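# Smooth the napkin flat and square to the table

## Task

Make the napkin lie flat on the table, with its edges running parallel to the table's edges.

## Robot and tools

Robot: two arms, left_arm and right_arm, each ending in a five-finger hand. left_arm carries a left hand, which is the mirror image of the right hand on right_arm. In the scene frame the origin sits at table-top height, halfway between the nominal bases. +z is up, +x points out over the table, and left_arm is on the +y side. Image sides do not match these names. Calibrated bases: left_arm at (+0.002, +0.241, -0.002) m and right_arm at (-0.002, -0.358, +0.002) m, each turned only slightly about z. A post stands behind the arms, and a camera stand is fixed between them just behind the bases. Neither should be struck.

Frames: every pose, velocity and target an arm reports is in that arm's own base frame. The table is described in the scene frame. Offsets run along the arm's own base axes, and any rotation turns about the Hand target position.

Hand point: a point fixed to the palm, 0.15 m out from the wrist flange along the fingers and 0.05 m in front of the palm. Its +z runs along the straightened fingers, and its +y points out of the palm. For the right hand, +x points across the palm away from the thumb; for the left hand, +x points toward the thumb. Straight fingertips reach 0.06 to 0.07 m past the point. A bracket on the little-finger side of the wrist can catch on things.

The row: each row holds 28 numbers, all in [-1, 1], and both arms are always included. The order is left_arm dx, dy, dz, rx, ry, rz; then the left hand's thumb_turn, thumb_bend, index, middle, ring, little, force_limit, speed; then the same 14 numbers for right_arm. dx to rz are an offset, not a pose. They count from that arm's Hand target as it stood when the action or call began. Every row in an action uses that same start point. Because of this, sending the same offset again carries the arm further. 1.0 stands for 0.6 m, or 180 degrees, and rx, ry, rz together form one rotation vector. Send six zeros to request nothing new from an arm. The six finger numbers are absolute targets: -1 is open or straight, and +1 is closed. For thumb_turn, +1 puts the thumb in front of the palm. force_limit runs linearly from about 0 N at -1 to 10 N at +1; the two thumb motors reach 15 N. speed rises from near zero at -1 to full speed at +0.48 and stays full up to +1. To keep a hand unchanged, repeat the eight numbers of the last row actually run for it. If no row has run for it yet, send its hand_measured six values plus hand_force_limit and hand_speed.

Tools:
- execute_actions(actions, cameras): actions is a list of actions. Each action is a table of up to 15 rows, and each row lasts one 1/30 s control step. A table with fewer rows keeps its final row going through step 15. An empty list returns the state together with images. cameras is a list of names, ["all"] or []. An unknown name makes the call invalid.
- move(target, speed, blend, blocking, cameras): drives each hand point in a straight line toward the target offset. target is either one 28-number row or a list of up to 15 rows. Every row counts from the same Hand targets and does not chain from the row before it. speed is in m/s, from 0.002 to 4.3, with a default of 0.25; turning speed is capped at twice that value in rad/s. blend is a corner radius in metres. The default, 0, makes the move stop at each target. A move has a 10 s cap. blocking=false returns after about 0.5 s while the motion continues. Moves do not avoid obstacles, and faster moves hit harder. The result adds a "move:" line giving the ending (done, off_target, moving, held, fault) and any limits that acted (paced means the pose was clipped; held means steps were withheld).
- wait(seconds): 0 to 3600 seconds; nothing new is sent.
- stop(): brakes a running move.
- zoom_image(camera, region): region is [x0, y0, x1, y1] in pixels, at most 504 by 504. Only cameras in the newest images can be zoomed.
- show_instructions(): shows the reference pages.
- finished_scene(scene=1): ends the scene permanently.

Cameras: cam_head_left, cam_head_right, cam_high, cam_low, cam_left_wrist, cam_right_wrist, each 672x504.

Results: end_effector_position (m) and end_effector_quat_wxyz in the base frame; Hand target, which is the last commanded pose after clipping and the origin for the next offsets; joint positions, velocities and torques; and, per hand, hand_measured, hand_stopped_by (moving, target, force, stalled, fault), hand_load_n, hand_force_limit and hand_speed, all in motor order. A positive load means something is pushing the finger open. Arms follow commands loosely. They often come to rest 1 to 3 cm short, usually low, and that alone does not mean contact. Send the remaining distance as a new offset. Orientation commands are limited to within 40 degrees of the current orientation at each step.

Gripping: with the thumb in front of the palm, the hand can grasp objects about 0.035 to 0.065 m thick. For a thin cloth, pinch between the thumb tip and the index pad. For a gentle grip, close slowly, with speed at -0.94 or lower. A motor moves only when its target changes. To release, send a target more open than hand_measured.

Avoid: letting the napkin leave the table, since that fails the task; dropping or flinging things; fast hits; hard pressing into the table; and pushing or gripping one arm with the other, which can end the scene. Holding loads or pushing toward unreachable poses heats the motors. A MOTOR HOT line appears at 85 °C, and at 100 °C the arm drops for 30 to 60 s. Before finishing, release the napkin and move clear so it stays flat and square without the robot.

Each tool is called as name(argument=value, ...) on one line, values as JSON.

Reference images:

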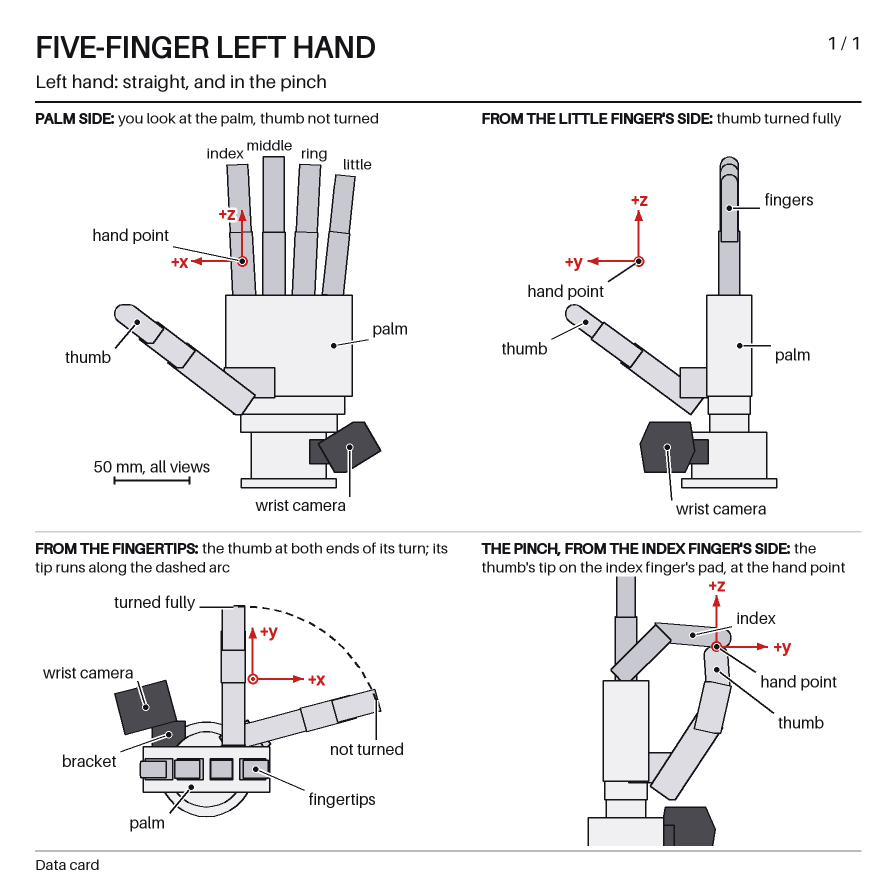

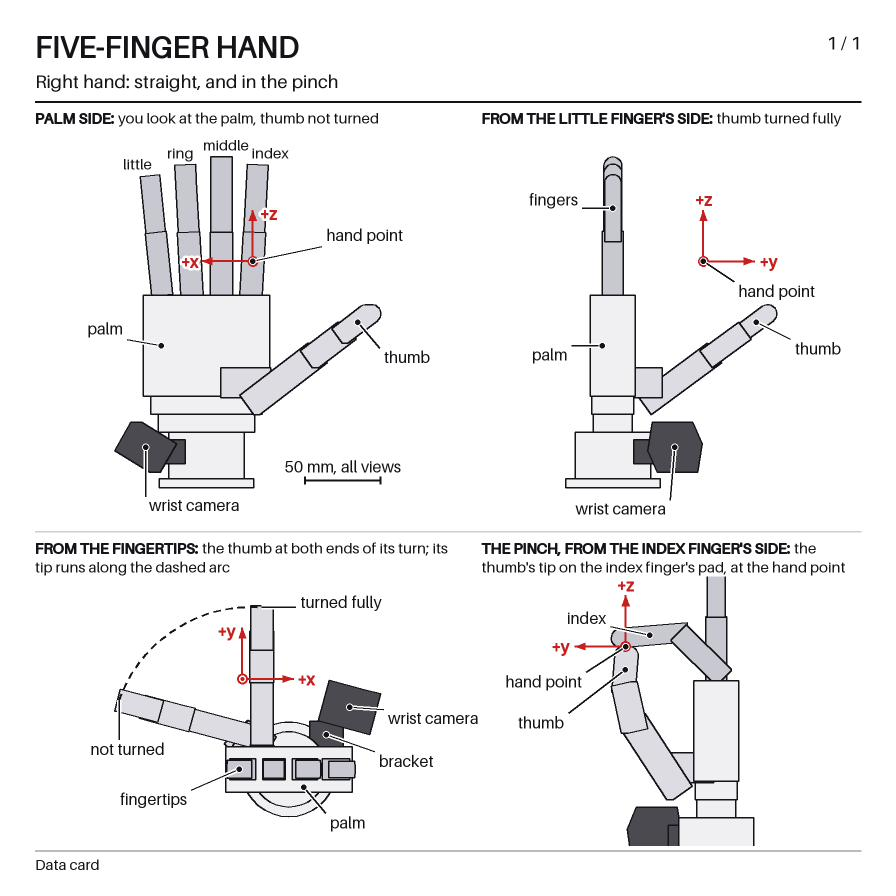

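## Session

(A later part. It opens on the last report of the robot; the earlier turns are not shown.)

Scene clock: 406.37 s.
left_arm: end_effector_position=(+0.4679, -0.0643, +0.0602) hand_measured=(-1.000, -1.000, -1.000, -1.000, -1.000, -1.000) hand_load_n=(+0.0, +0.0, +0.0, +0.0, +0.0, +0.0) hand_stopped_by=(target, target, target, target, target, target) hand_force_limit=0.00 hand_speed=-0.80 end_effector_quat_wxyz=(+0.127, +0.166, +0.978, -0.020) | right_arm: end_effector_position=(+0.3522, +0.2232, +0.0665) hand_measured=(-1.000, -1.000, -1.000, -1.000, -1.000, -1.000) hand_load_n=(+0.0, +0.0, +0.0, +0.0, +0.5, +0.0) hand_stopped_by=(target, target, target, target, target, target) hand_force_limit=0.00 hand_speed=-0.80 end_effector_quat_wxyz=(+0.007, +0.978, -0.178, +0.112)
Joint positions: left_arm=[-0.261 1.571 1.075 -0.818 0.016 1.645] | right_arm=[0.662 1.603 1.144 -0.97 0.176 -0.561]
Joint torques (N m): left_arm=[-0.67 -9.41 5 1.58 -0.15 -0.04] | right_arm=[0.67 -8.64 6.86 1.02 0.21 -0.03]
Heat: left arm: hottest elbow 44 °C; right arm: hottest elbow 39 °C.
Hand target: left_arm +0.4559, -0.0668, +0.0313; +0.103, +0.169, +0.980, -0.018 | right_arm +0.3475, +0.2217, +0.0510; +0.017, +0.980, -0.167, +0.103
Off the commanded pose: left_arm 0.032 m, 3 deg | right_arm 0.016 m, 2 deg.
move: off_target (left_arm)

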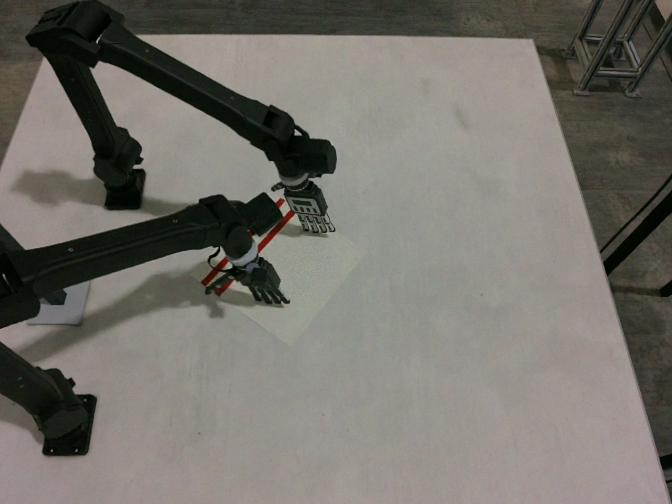

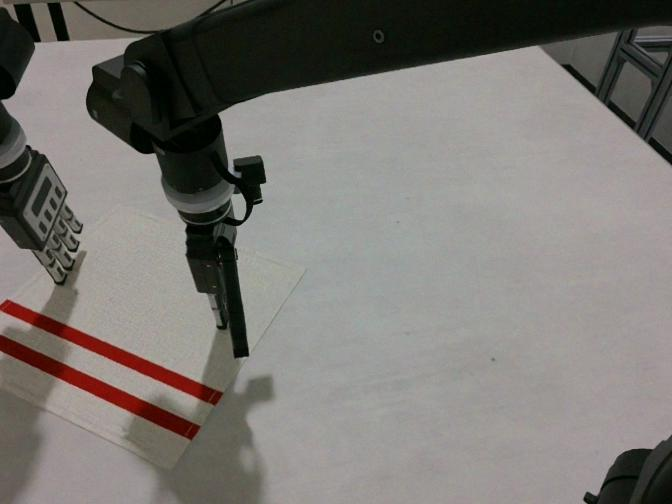

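move(target=[[-0.0438,0.008,0,0,0,0.05,-1,-1,-1,-1,-1,-1,0,-0.8,0.0403,-0.0208,-0.013,0,0,0.05,-1,-1,-1,-1,-1,-1,0,-0.8],[-0.0885,0.009,0,0,0,0.1,-1,-1,-1,-1,-1,-1,0,-0.8,0.0837,-0.0352,-0.013,0,0,0.1,-1,-1,-1,-1,-1,-1,0,-0.8]], cameras=["all"], speed=0.05, blend=0.01)

zoom_image(camera="cam_high", region=[180, 140, 390, 360])

zoom_image(camera="cam_head_left", region=[220, 210, 430, 370])

Scene clock: 443.33 s.
left_arm: end_effector_position=(+0.4283, -0.0594, +0.0583) hand_measured=(-1.000, -1.000, -1.000, -1.000, -1.000, -1.000) hand_load_n=(+0.0, +0.0, +0.0, +0.0, +0.0, +0.0) hand_stopped_by=(target, target, target, target, target, target) hand_force_limit=0.00 hand_speed=-0.80 end_effector_quat_wxyz=(+0.142, +0.007, +0.990, -0.009) | right_arm: end_effector_position=(+0.3931, +0.2099, +0.0648) hand_measured=(-1.000, -1.000, -1.000, -1.000, -1.000, -1.000) hand_load_n=(+0.0, +0.0, +0.0, +0.0, +0.0, +0.0) hand_stopped_by=(target, target, target, target, target, target) hand_force_limit=0.00 hand_speed=-0.80 end_effector_quat_wxyz=(-0.014, +0.993, -0.012, +0.120)
Joint positions: left_arm=[-0.279 1.507 0.995 -0.779 -0.058 1.314] | right_arm=[0.611 1.609 1.144 -0.893 0.116 -0.947]
Joint torques (N m): left_arm=[-1.14 -9.41 4.14 0.59 -0.08 -0.03] | right_arm=[-1.44 -7.24 8.05 1.05 0.28 -0.08]
Heat: left arm: hottest elbow 40 °C; right arm: hottest elbow 38 °C.
Hand target: left_arm +0.4028, -0.0616, +0.0312; +0.104, +0.013, +0.994, -0.001 | right_arm +0.3977, +0.2007, +0.0432; +0.001, +0.994, -0.012, +0.105
Off the commanded pose: left_arm 0.037 m, 4 deg | right_arm 0.024 m, 2 deg.
move: off_target (left_arm, right_arm)

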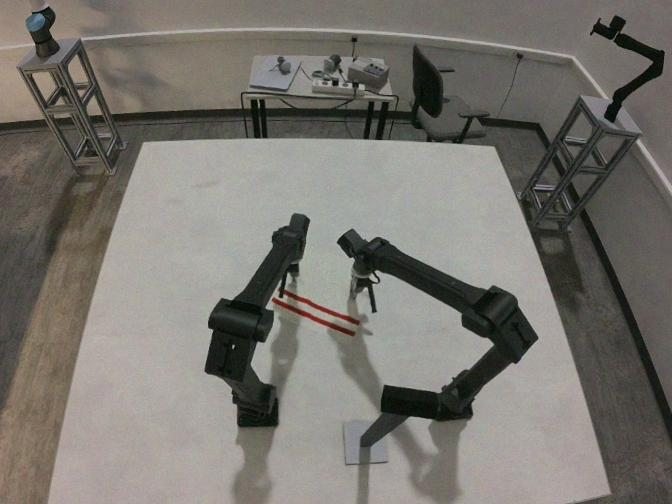

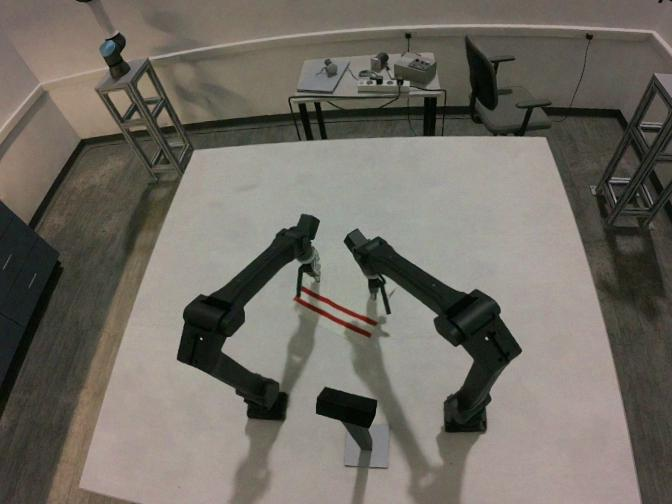

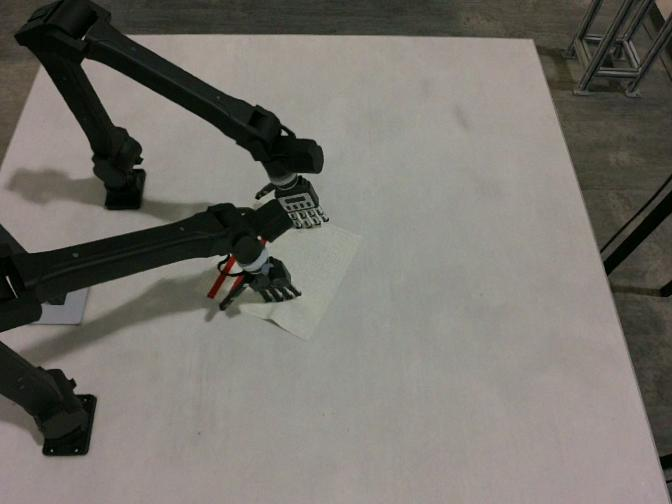

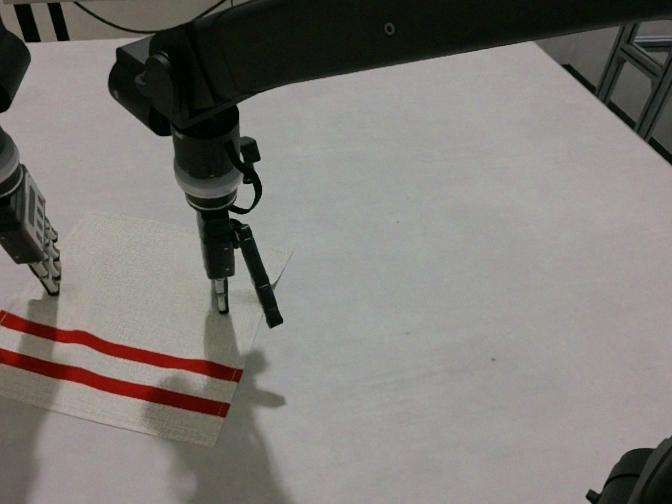

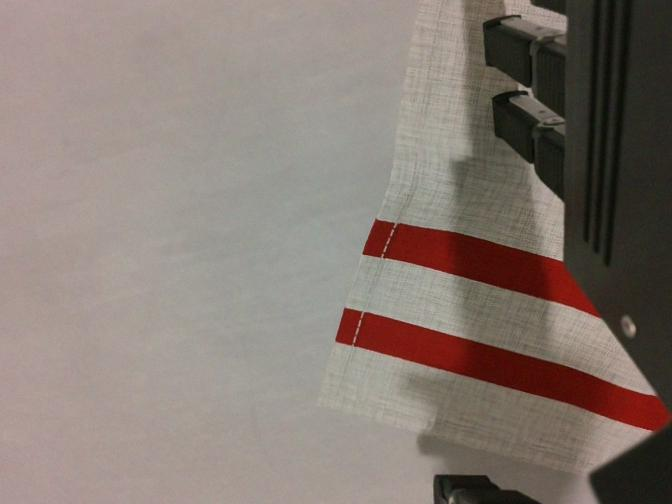

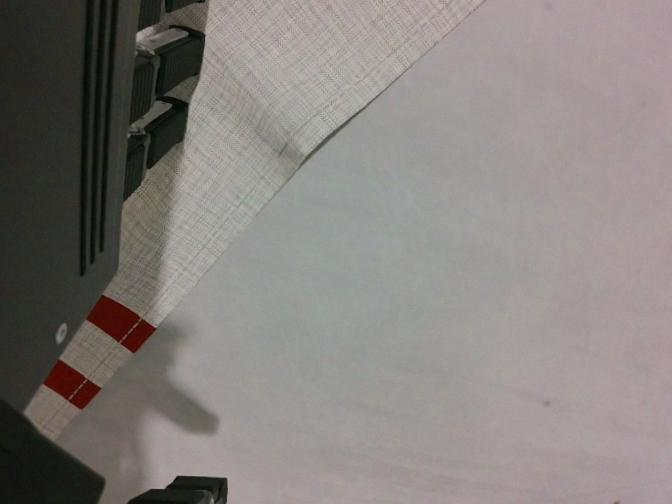

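Scaled by 2.291 from the camera's image (finer frame: 960x720).

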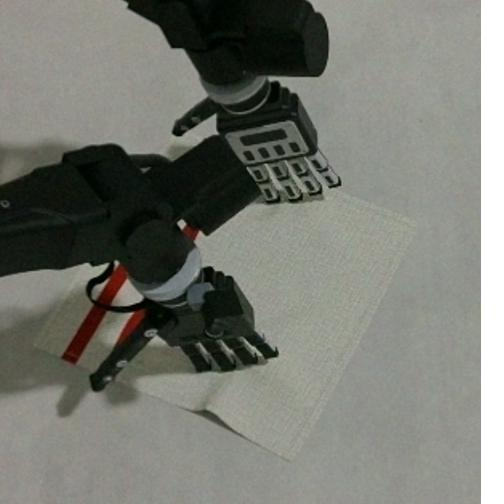

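Scaled by 2.400 from the camera's image (finer frame: 960x720).

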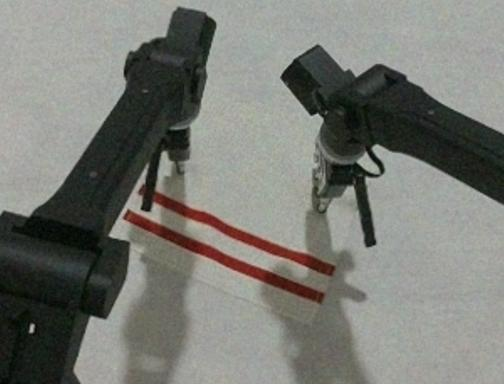

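move(target=[[-0.036,-0.0,0,0,0,0.035,-1,-1,-1,-1,-1,-1,0,-0.8,0.037,-0.014,0,0,0,0.035,-1,-1,-1,-1,-1,-1,0,-0.8],[-0.0715,-0.003,0,0,0,0.07,-1,-1,-1,-1,-1,-1,0,-0.8,0.0745,-0.0245,0,0,0,0.07,-1,-1,-1,-1,-1,-1,0,-0.8]], cameras=["all"], speed=0.04, blend=0.01)

zoom_image(camera="cam_high", region=[180, 140, 390, 360])

zoom_image(camera="cam_head_left", region=[220, 210, 430, 370])

Scene clock: 469.57 s.
left_arm: end_effector_position=(+0.3893, -0.0618, +0.0567) hand_measured=(-1.000, -1.000, -1.000, -1.000, -1.000, -1.000) hand_load_n=(+0.0, +0.0, +0.0, +0.0, +0.0, +0.0) hand_stopped_by=(target, target, target, target, target, target) hand_force_limit=0.00 hand_speed=-0.80 end_effector_quat_wxyz=(+0.146, -0.104, +0.984, -0.003) | right_arm: end_effector_position=(+0.4307, +0.1932, +0.0651) hand_measured=(-1.000, -1.000, -1.000, -1.000, -1.000, -1.000) hand_load_n=(+0.0, +0.0, +0.0, +0.0, +0.0, +0.0) hand_stopped_by=(target, target, target, target, target, target) hand_force_limit=0.00 hand_speed=-0.80 end_effector_quat_wxyz=(-0.022, +0.988, +0.098, +0.117)
Joint positions: left_arm=[-0.306 1.445 0.925 -0.779 -0.11 1.068] | right_arm=[0.546 1.634 1.173 -0.879 0.061 -1.23]
Joint torques (N m): left_arm=[-1.38 -8.41 4.07 0.13 0.02 -0.04] | right_arm=[-1.61 -6.77 9.47 1.17 0.31 -0.09]
Heat: left arm: hottest elbow 37 °C; right arm: hottest elbow 39 °C.
Hand target: left_arm +0.3598, -0.0632, +0.0312; +0.104, -0.096, +0.990, +0.010 | right_arm +0.4424, +0.1860, +0.0433; -0.010, +0.990, +0.097, +0.104
Off the commanded pose: left_arm 0.039 m, 5 deg | right_arm 0.026 m, 2 deg.
move: off_target (left_arm, right_arm)

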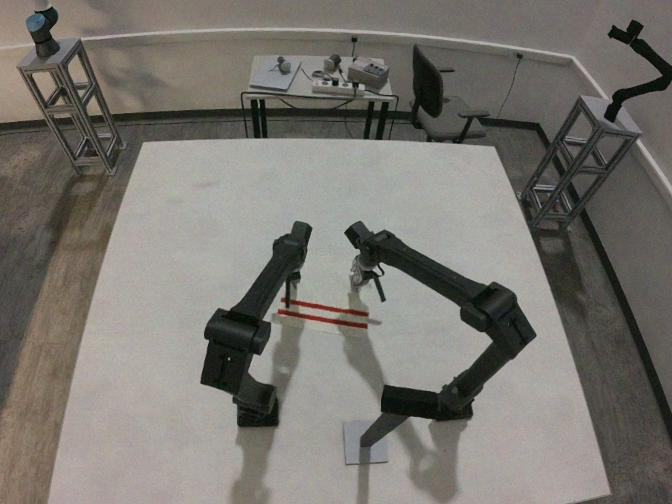

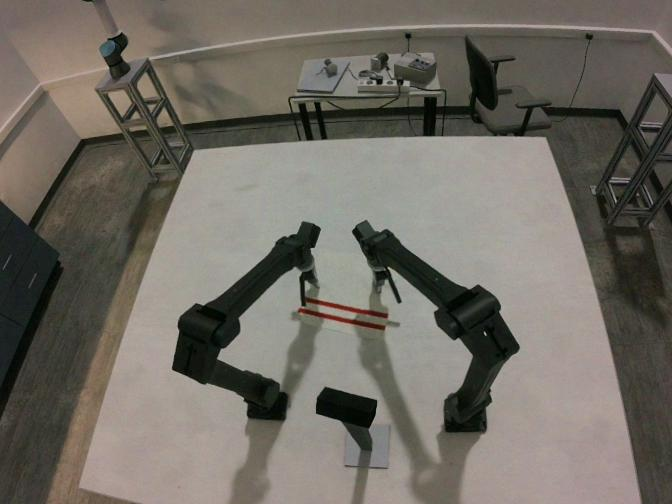

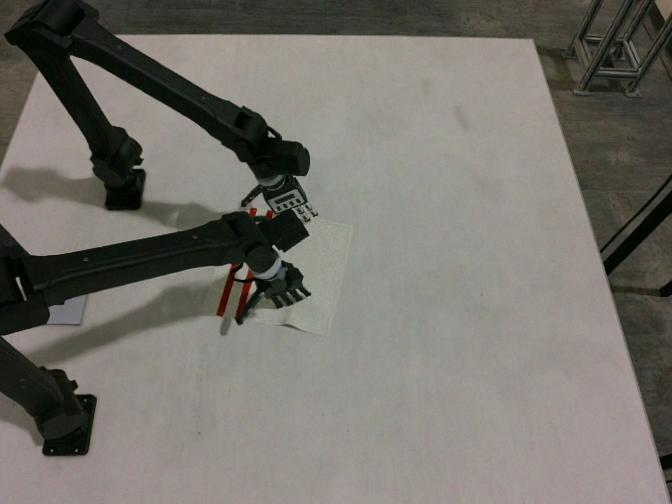

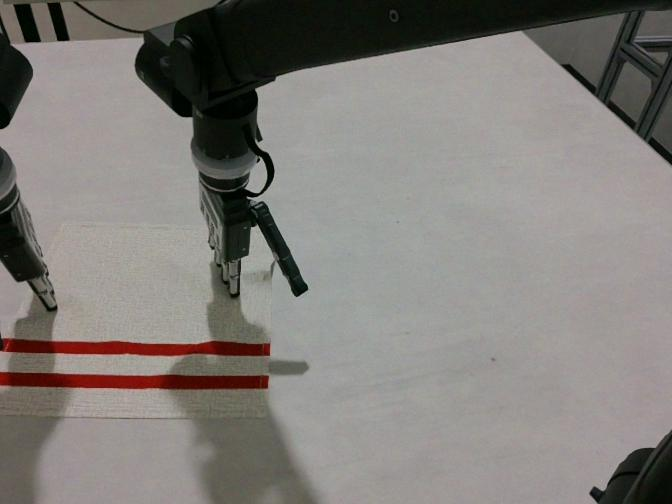

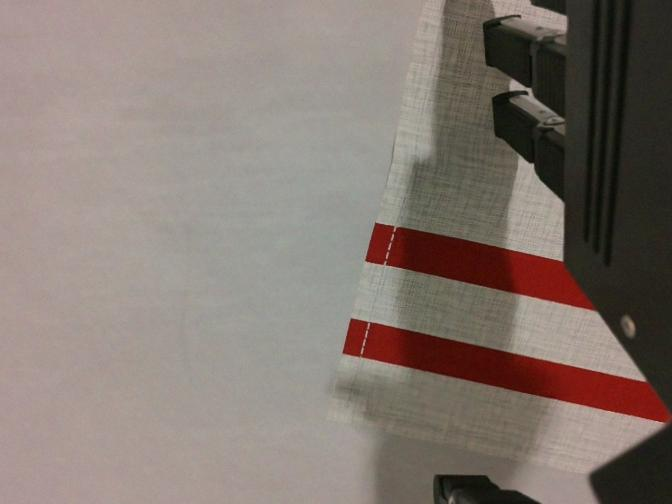

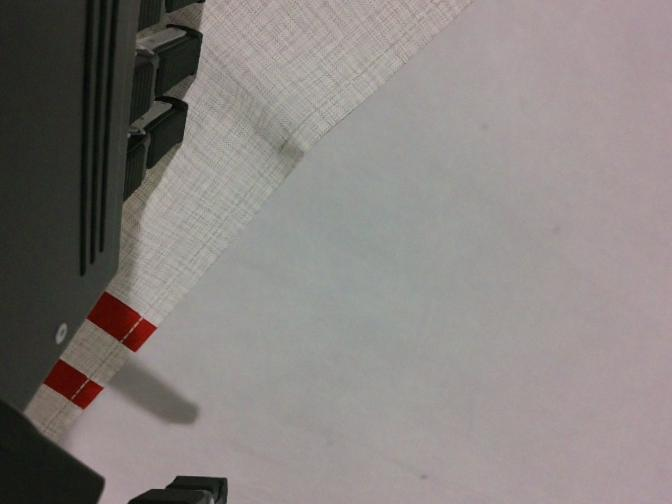

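Scaled by 2.291 from the camera's image (finer frame: 960x720).

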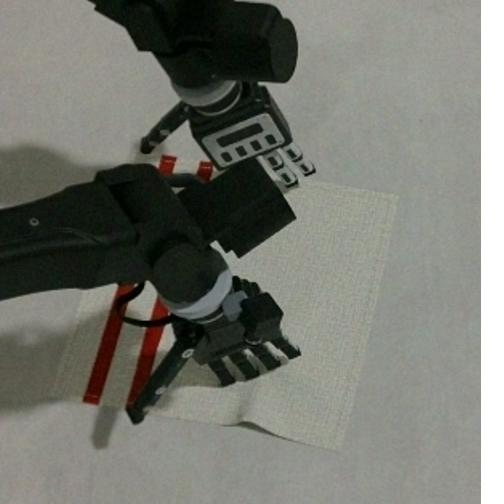

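Scaled by 2.400 from the camera's image (finer frame: 960x720).

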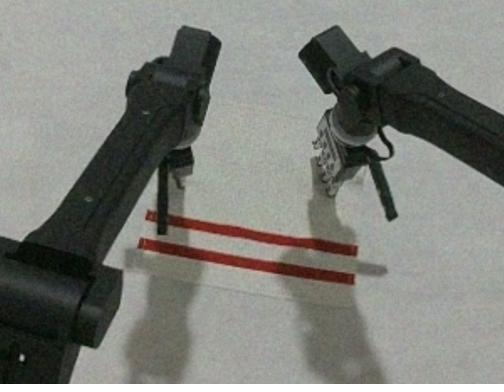

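zoom_image(camera="cam_high", region=[500, 20, 672, 280])

zoom_image(camera="cam_high", region=[500, 250, 672, 504])

zoom_image(camera="cam_high", region=[0, 10, 200, 210])

Scaled by 1.938 from the camera's image (finer frame: 960x720).

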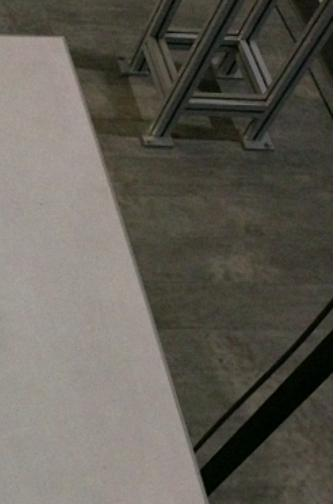

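Scaled by 1.984 from the camera's image (finer frame: 960x720).

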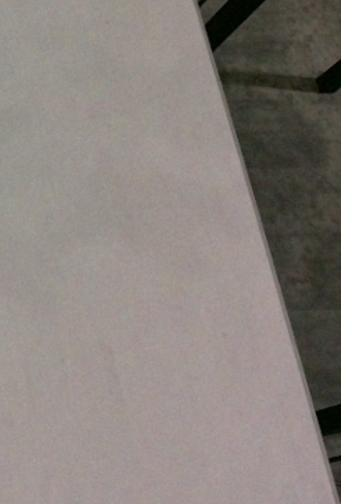

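Scaled by 2.520 from the camera's image (finer frame: 960x720).

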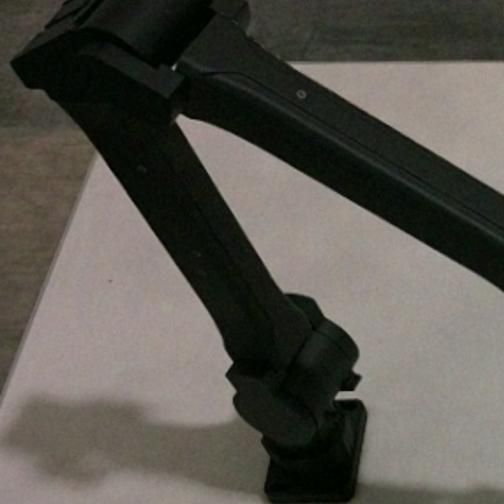

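move(target=[[-0.0195,-0.0025,0,0,0,0.0165,-1,-1,-1,-1,-1,-1,0,-0.8,0.0205,-0.002,0,0,0,0.0165,-1,-1,-1,-1,-1,-1,0,-0.8],[-0.0385,-0.005,0,0,0,0.033,-1,-1,-1,-1,-1,-1,0,-0.8,0.041,-0.0035,0,0,0,0.033,-1,-1,-1,-1,-1,-1,0,-0.8]], cameras=["all"], speed=0.04, blend=0.01)

zoom_image(camera="cam_high", region=[180, 140, 390, 360])

zoom_image(camera="cam_head_left", region=[220, 210, 430, 370])

Scene clock: 561.03 s.
left_arm: end_effector_position=(+0.3681, -0.0657, +0.0555) hand_measured=(-1.000, -1.000, -1.000, -1.000, -1.000, -1.000) hand_load_n=(+0.0, +0.0, +0.0, +0.0, +0.0, +0.0) hand_stopped_by=(target, target, target, target, target, target) hand_force_limit=0.00 hand_speed=-0.80 end_effector_quat_wxyz=(+0.147, -0.157, +0.977, -0.002) | right_arm: end_effector_position=(+0.4557, +0.1901, +0.0655) hand_measured=(-1.000, -1.000, -1.000, -1.000, -1.000, -1.000) hand_load_n=(+0.0, +0.0, +0.0, +0.0, +0.0, +0.0) hand_stopped_by=(target, target, target, target, target, target) hand_force_limit=0.00 hand_speed=-0.80 end_effector_quat_wxyz=(-0.026, +0.981, +0.149, +0.118)
Joint positions: left_arm=[-0.326 1.411 0.889 -0.785 -0.133 0.945] | right_arm=[0.517 1.664 1.212 -0.879 0.036 -1.359]
Joint torques (N m): left_arm=[-1.44 -7.88 4.08 -0.1 0.07 -0.04] | right_arm=[-1.44 -7.24 9.78 1.05 0.23 -0.1]
Heat: left arm: hottest elbow 36 °C; right arm: hottest elbow 40 °C.
Hand target: left_arm +0.3368, -0.0663, +0.0312; +0.103, -0.147, +0.984, +0.016 | right_arm +0.4669, +0.1838, +0.0431; -0.016, +0.983, +0.149, +0.103
Off the commanded pose: left_arm 0.040 m, 6 deg | right_arm 0.026 m, 2 deg.
move: off_target (left_arm, right_arm)

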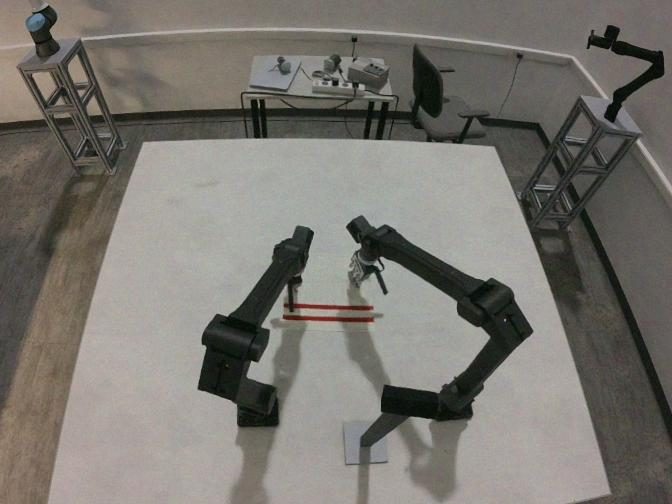

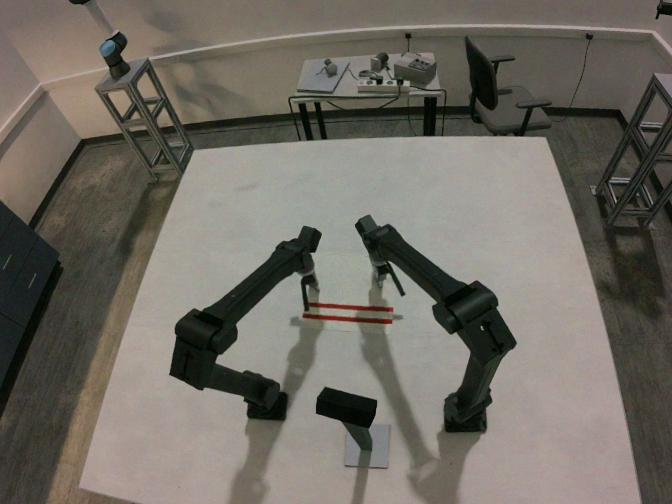

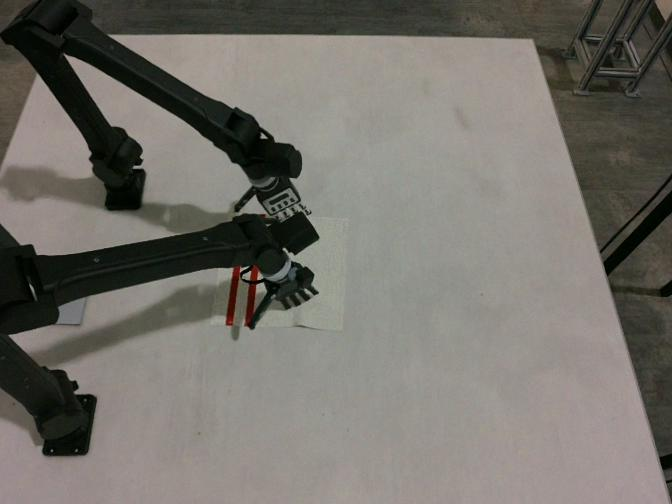

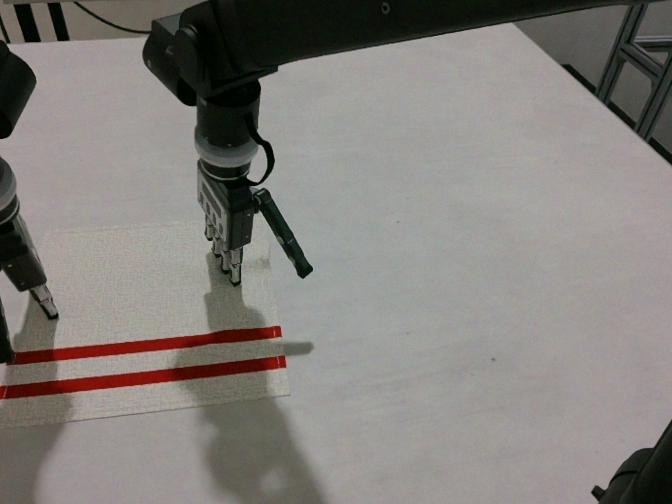

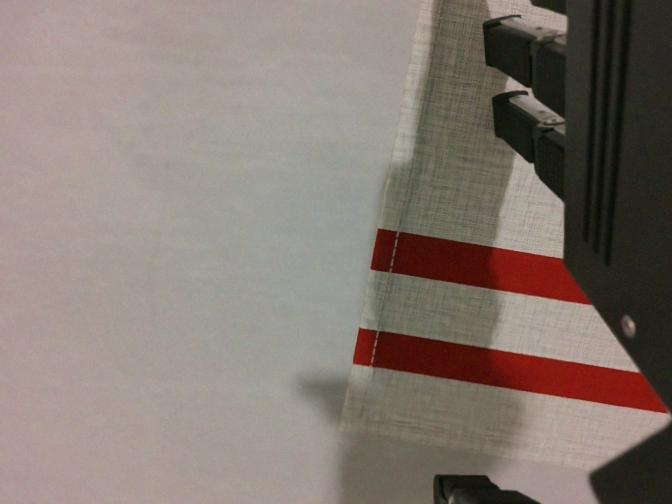

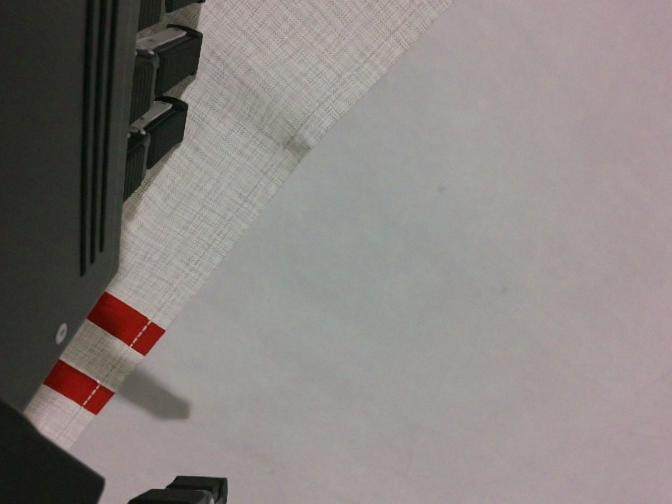

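Scaled by 2.291 from the camera's image (finer frame: 960x720).

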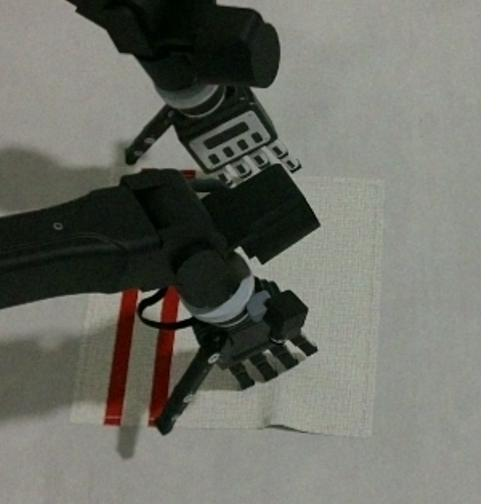

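Scaled by 2.400 from the camera's image (finer frame: 960x720).

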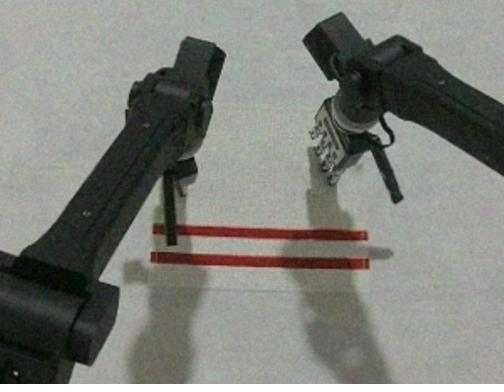

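move(target=[[0.05,0.0,0.04,0,0,0,-1,-1,-1,-1,-1,-1,0,-0.8,-0.018,0.01,0.035,0,0,0,-1,-1,-1,-1,-1,-1,0,-0.8],[0.05,0.1,0.2,0,0,0,-1,-1,-1,-1,-1,-1,0,-0.8,-0.018,-0.09,0.2,0,0,0,-1,-1,-1,-1,-1,-1,0,-0.8]], cameras=["all"], speed=0.1)

zoom_image(camera="cam_high", region=[180, 140, 390, 360])

zoom_image(camera="cam_head_left", region=[220, 210, 430, 370])

Scene clock: 581.00 s.
left_arm: end_effector_position=(+0.3508, -0.0086, +0.1338) hand_measured=(-1.000, -1.000, -1.000, -1.000, -1.000, -1.000) hand_load_n=(+0.0, +0.0, +0.0, +0.0, +0.0, +0.0) hand_stopped_by=(target, target, target, target, target, target) hand_force_limit=0.00 hand_speed=-0.80 end_effector_quat_wxyz=(+0.087, -0.144, +0.986, +0.022) | right_arm: end_effector_position=(+0.4408, +0.1272, +0.1435) hand_measured=(-1.000, -1.000, -1.000, -1.000, -1.000, -1.000) hand_load_n=(-0.5, +0.0, +0.0, +0.0, +0.0, +0.0) hand_stopped_by=(target, target, target, target, target, target) hand_force_limit=0.00 hand_speed=-0.80 end_effector_quat_wxyz=(-0.010, +0.986, +0.146, +0.085)
Joint positions: left_arm=[-0.19 1.325 1.028 -1.124 -0.098 1.098] | right_arm=[0.415 1.54 1.279 -1.142 0.026 -1.452]
Joint torques (N m): left_arm=[1.38 -9.17 11.14 0.29 -0.06 0.15] | right_arm=[-0.56 -10.34 12.74 0.23 -0.02 -0.05]
Heat: left arm: hottest elbow 36 °C; right arm: hottest elbow 40 °C.
Hand target: left_arm +0.3668, -0.0064, +0.1511; +0.103, -0.147, +0.984, +0.015 | right_arm +0.4562, +0.1298, +0.1632; -0.016, +0.983, +0.148, +0.104
Off the commanded pose: left_arm 0.024 m, 2 deg | right_arm 0.025 m, 2 deg.
move: off_target (left_arm, right_arm)

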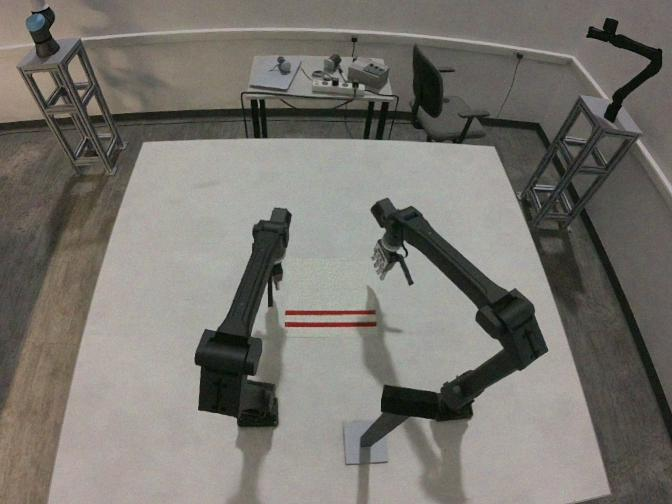

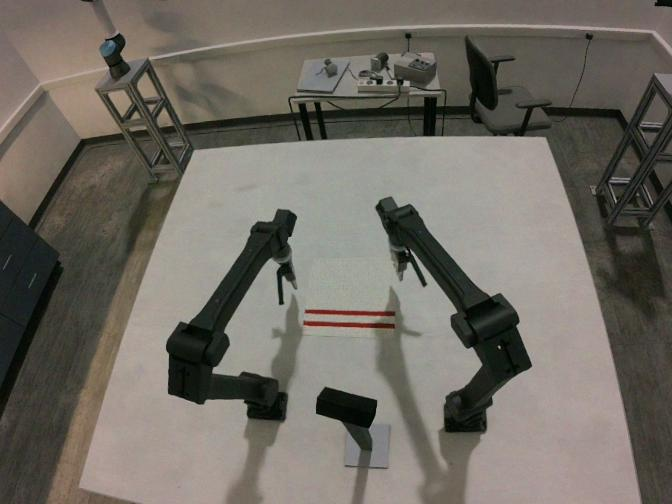

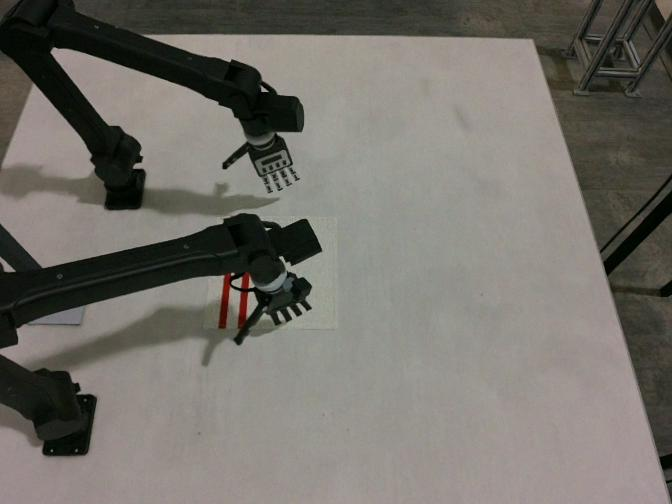

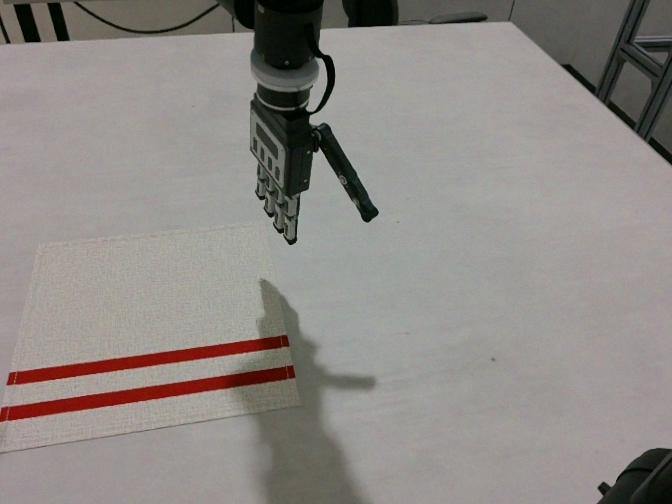

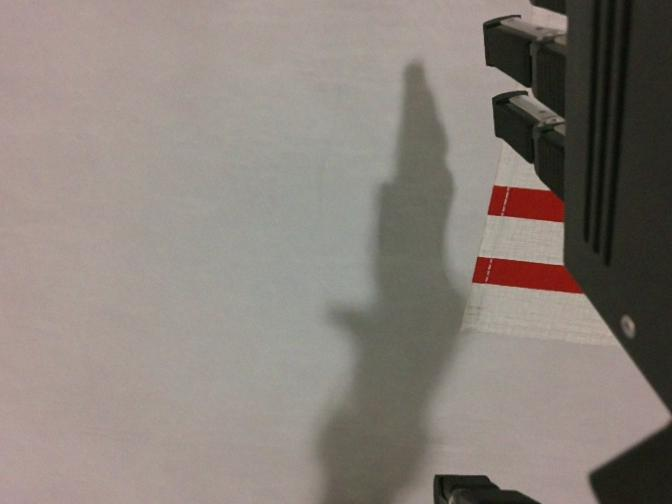

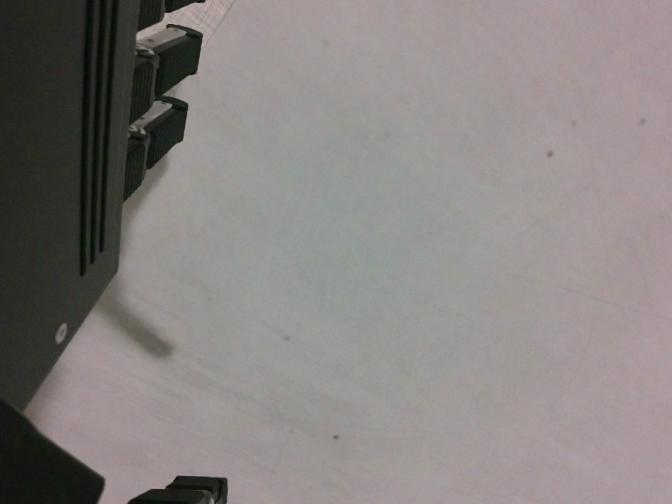

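Scaled by 2.291 from the camera's image (finer frame: 960x720).

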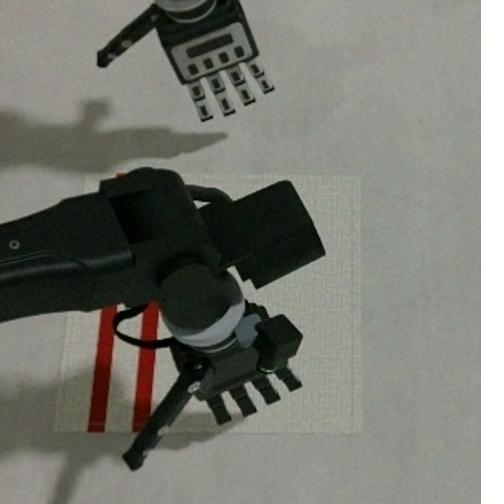

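Scaled by 2.400 from the camera's image (finer frame: 960x720).

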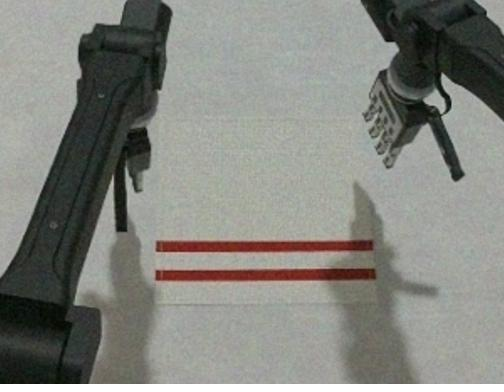

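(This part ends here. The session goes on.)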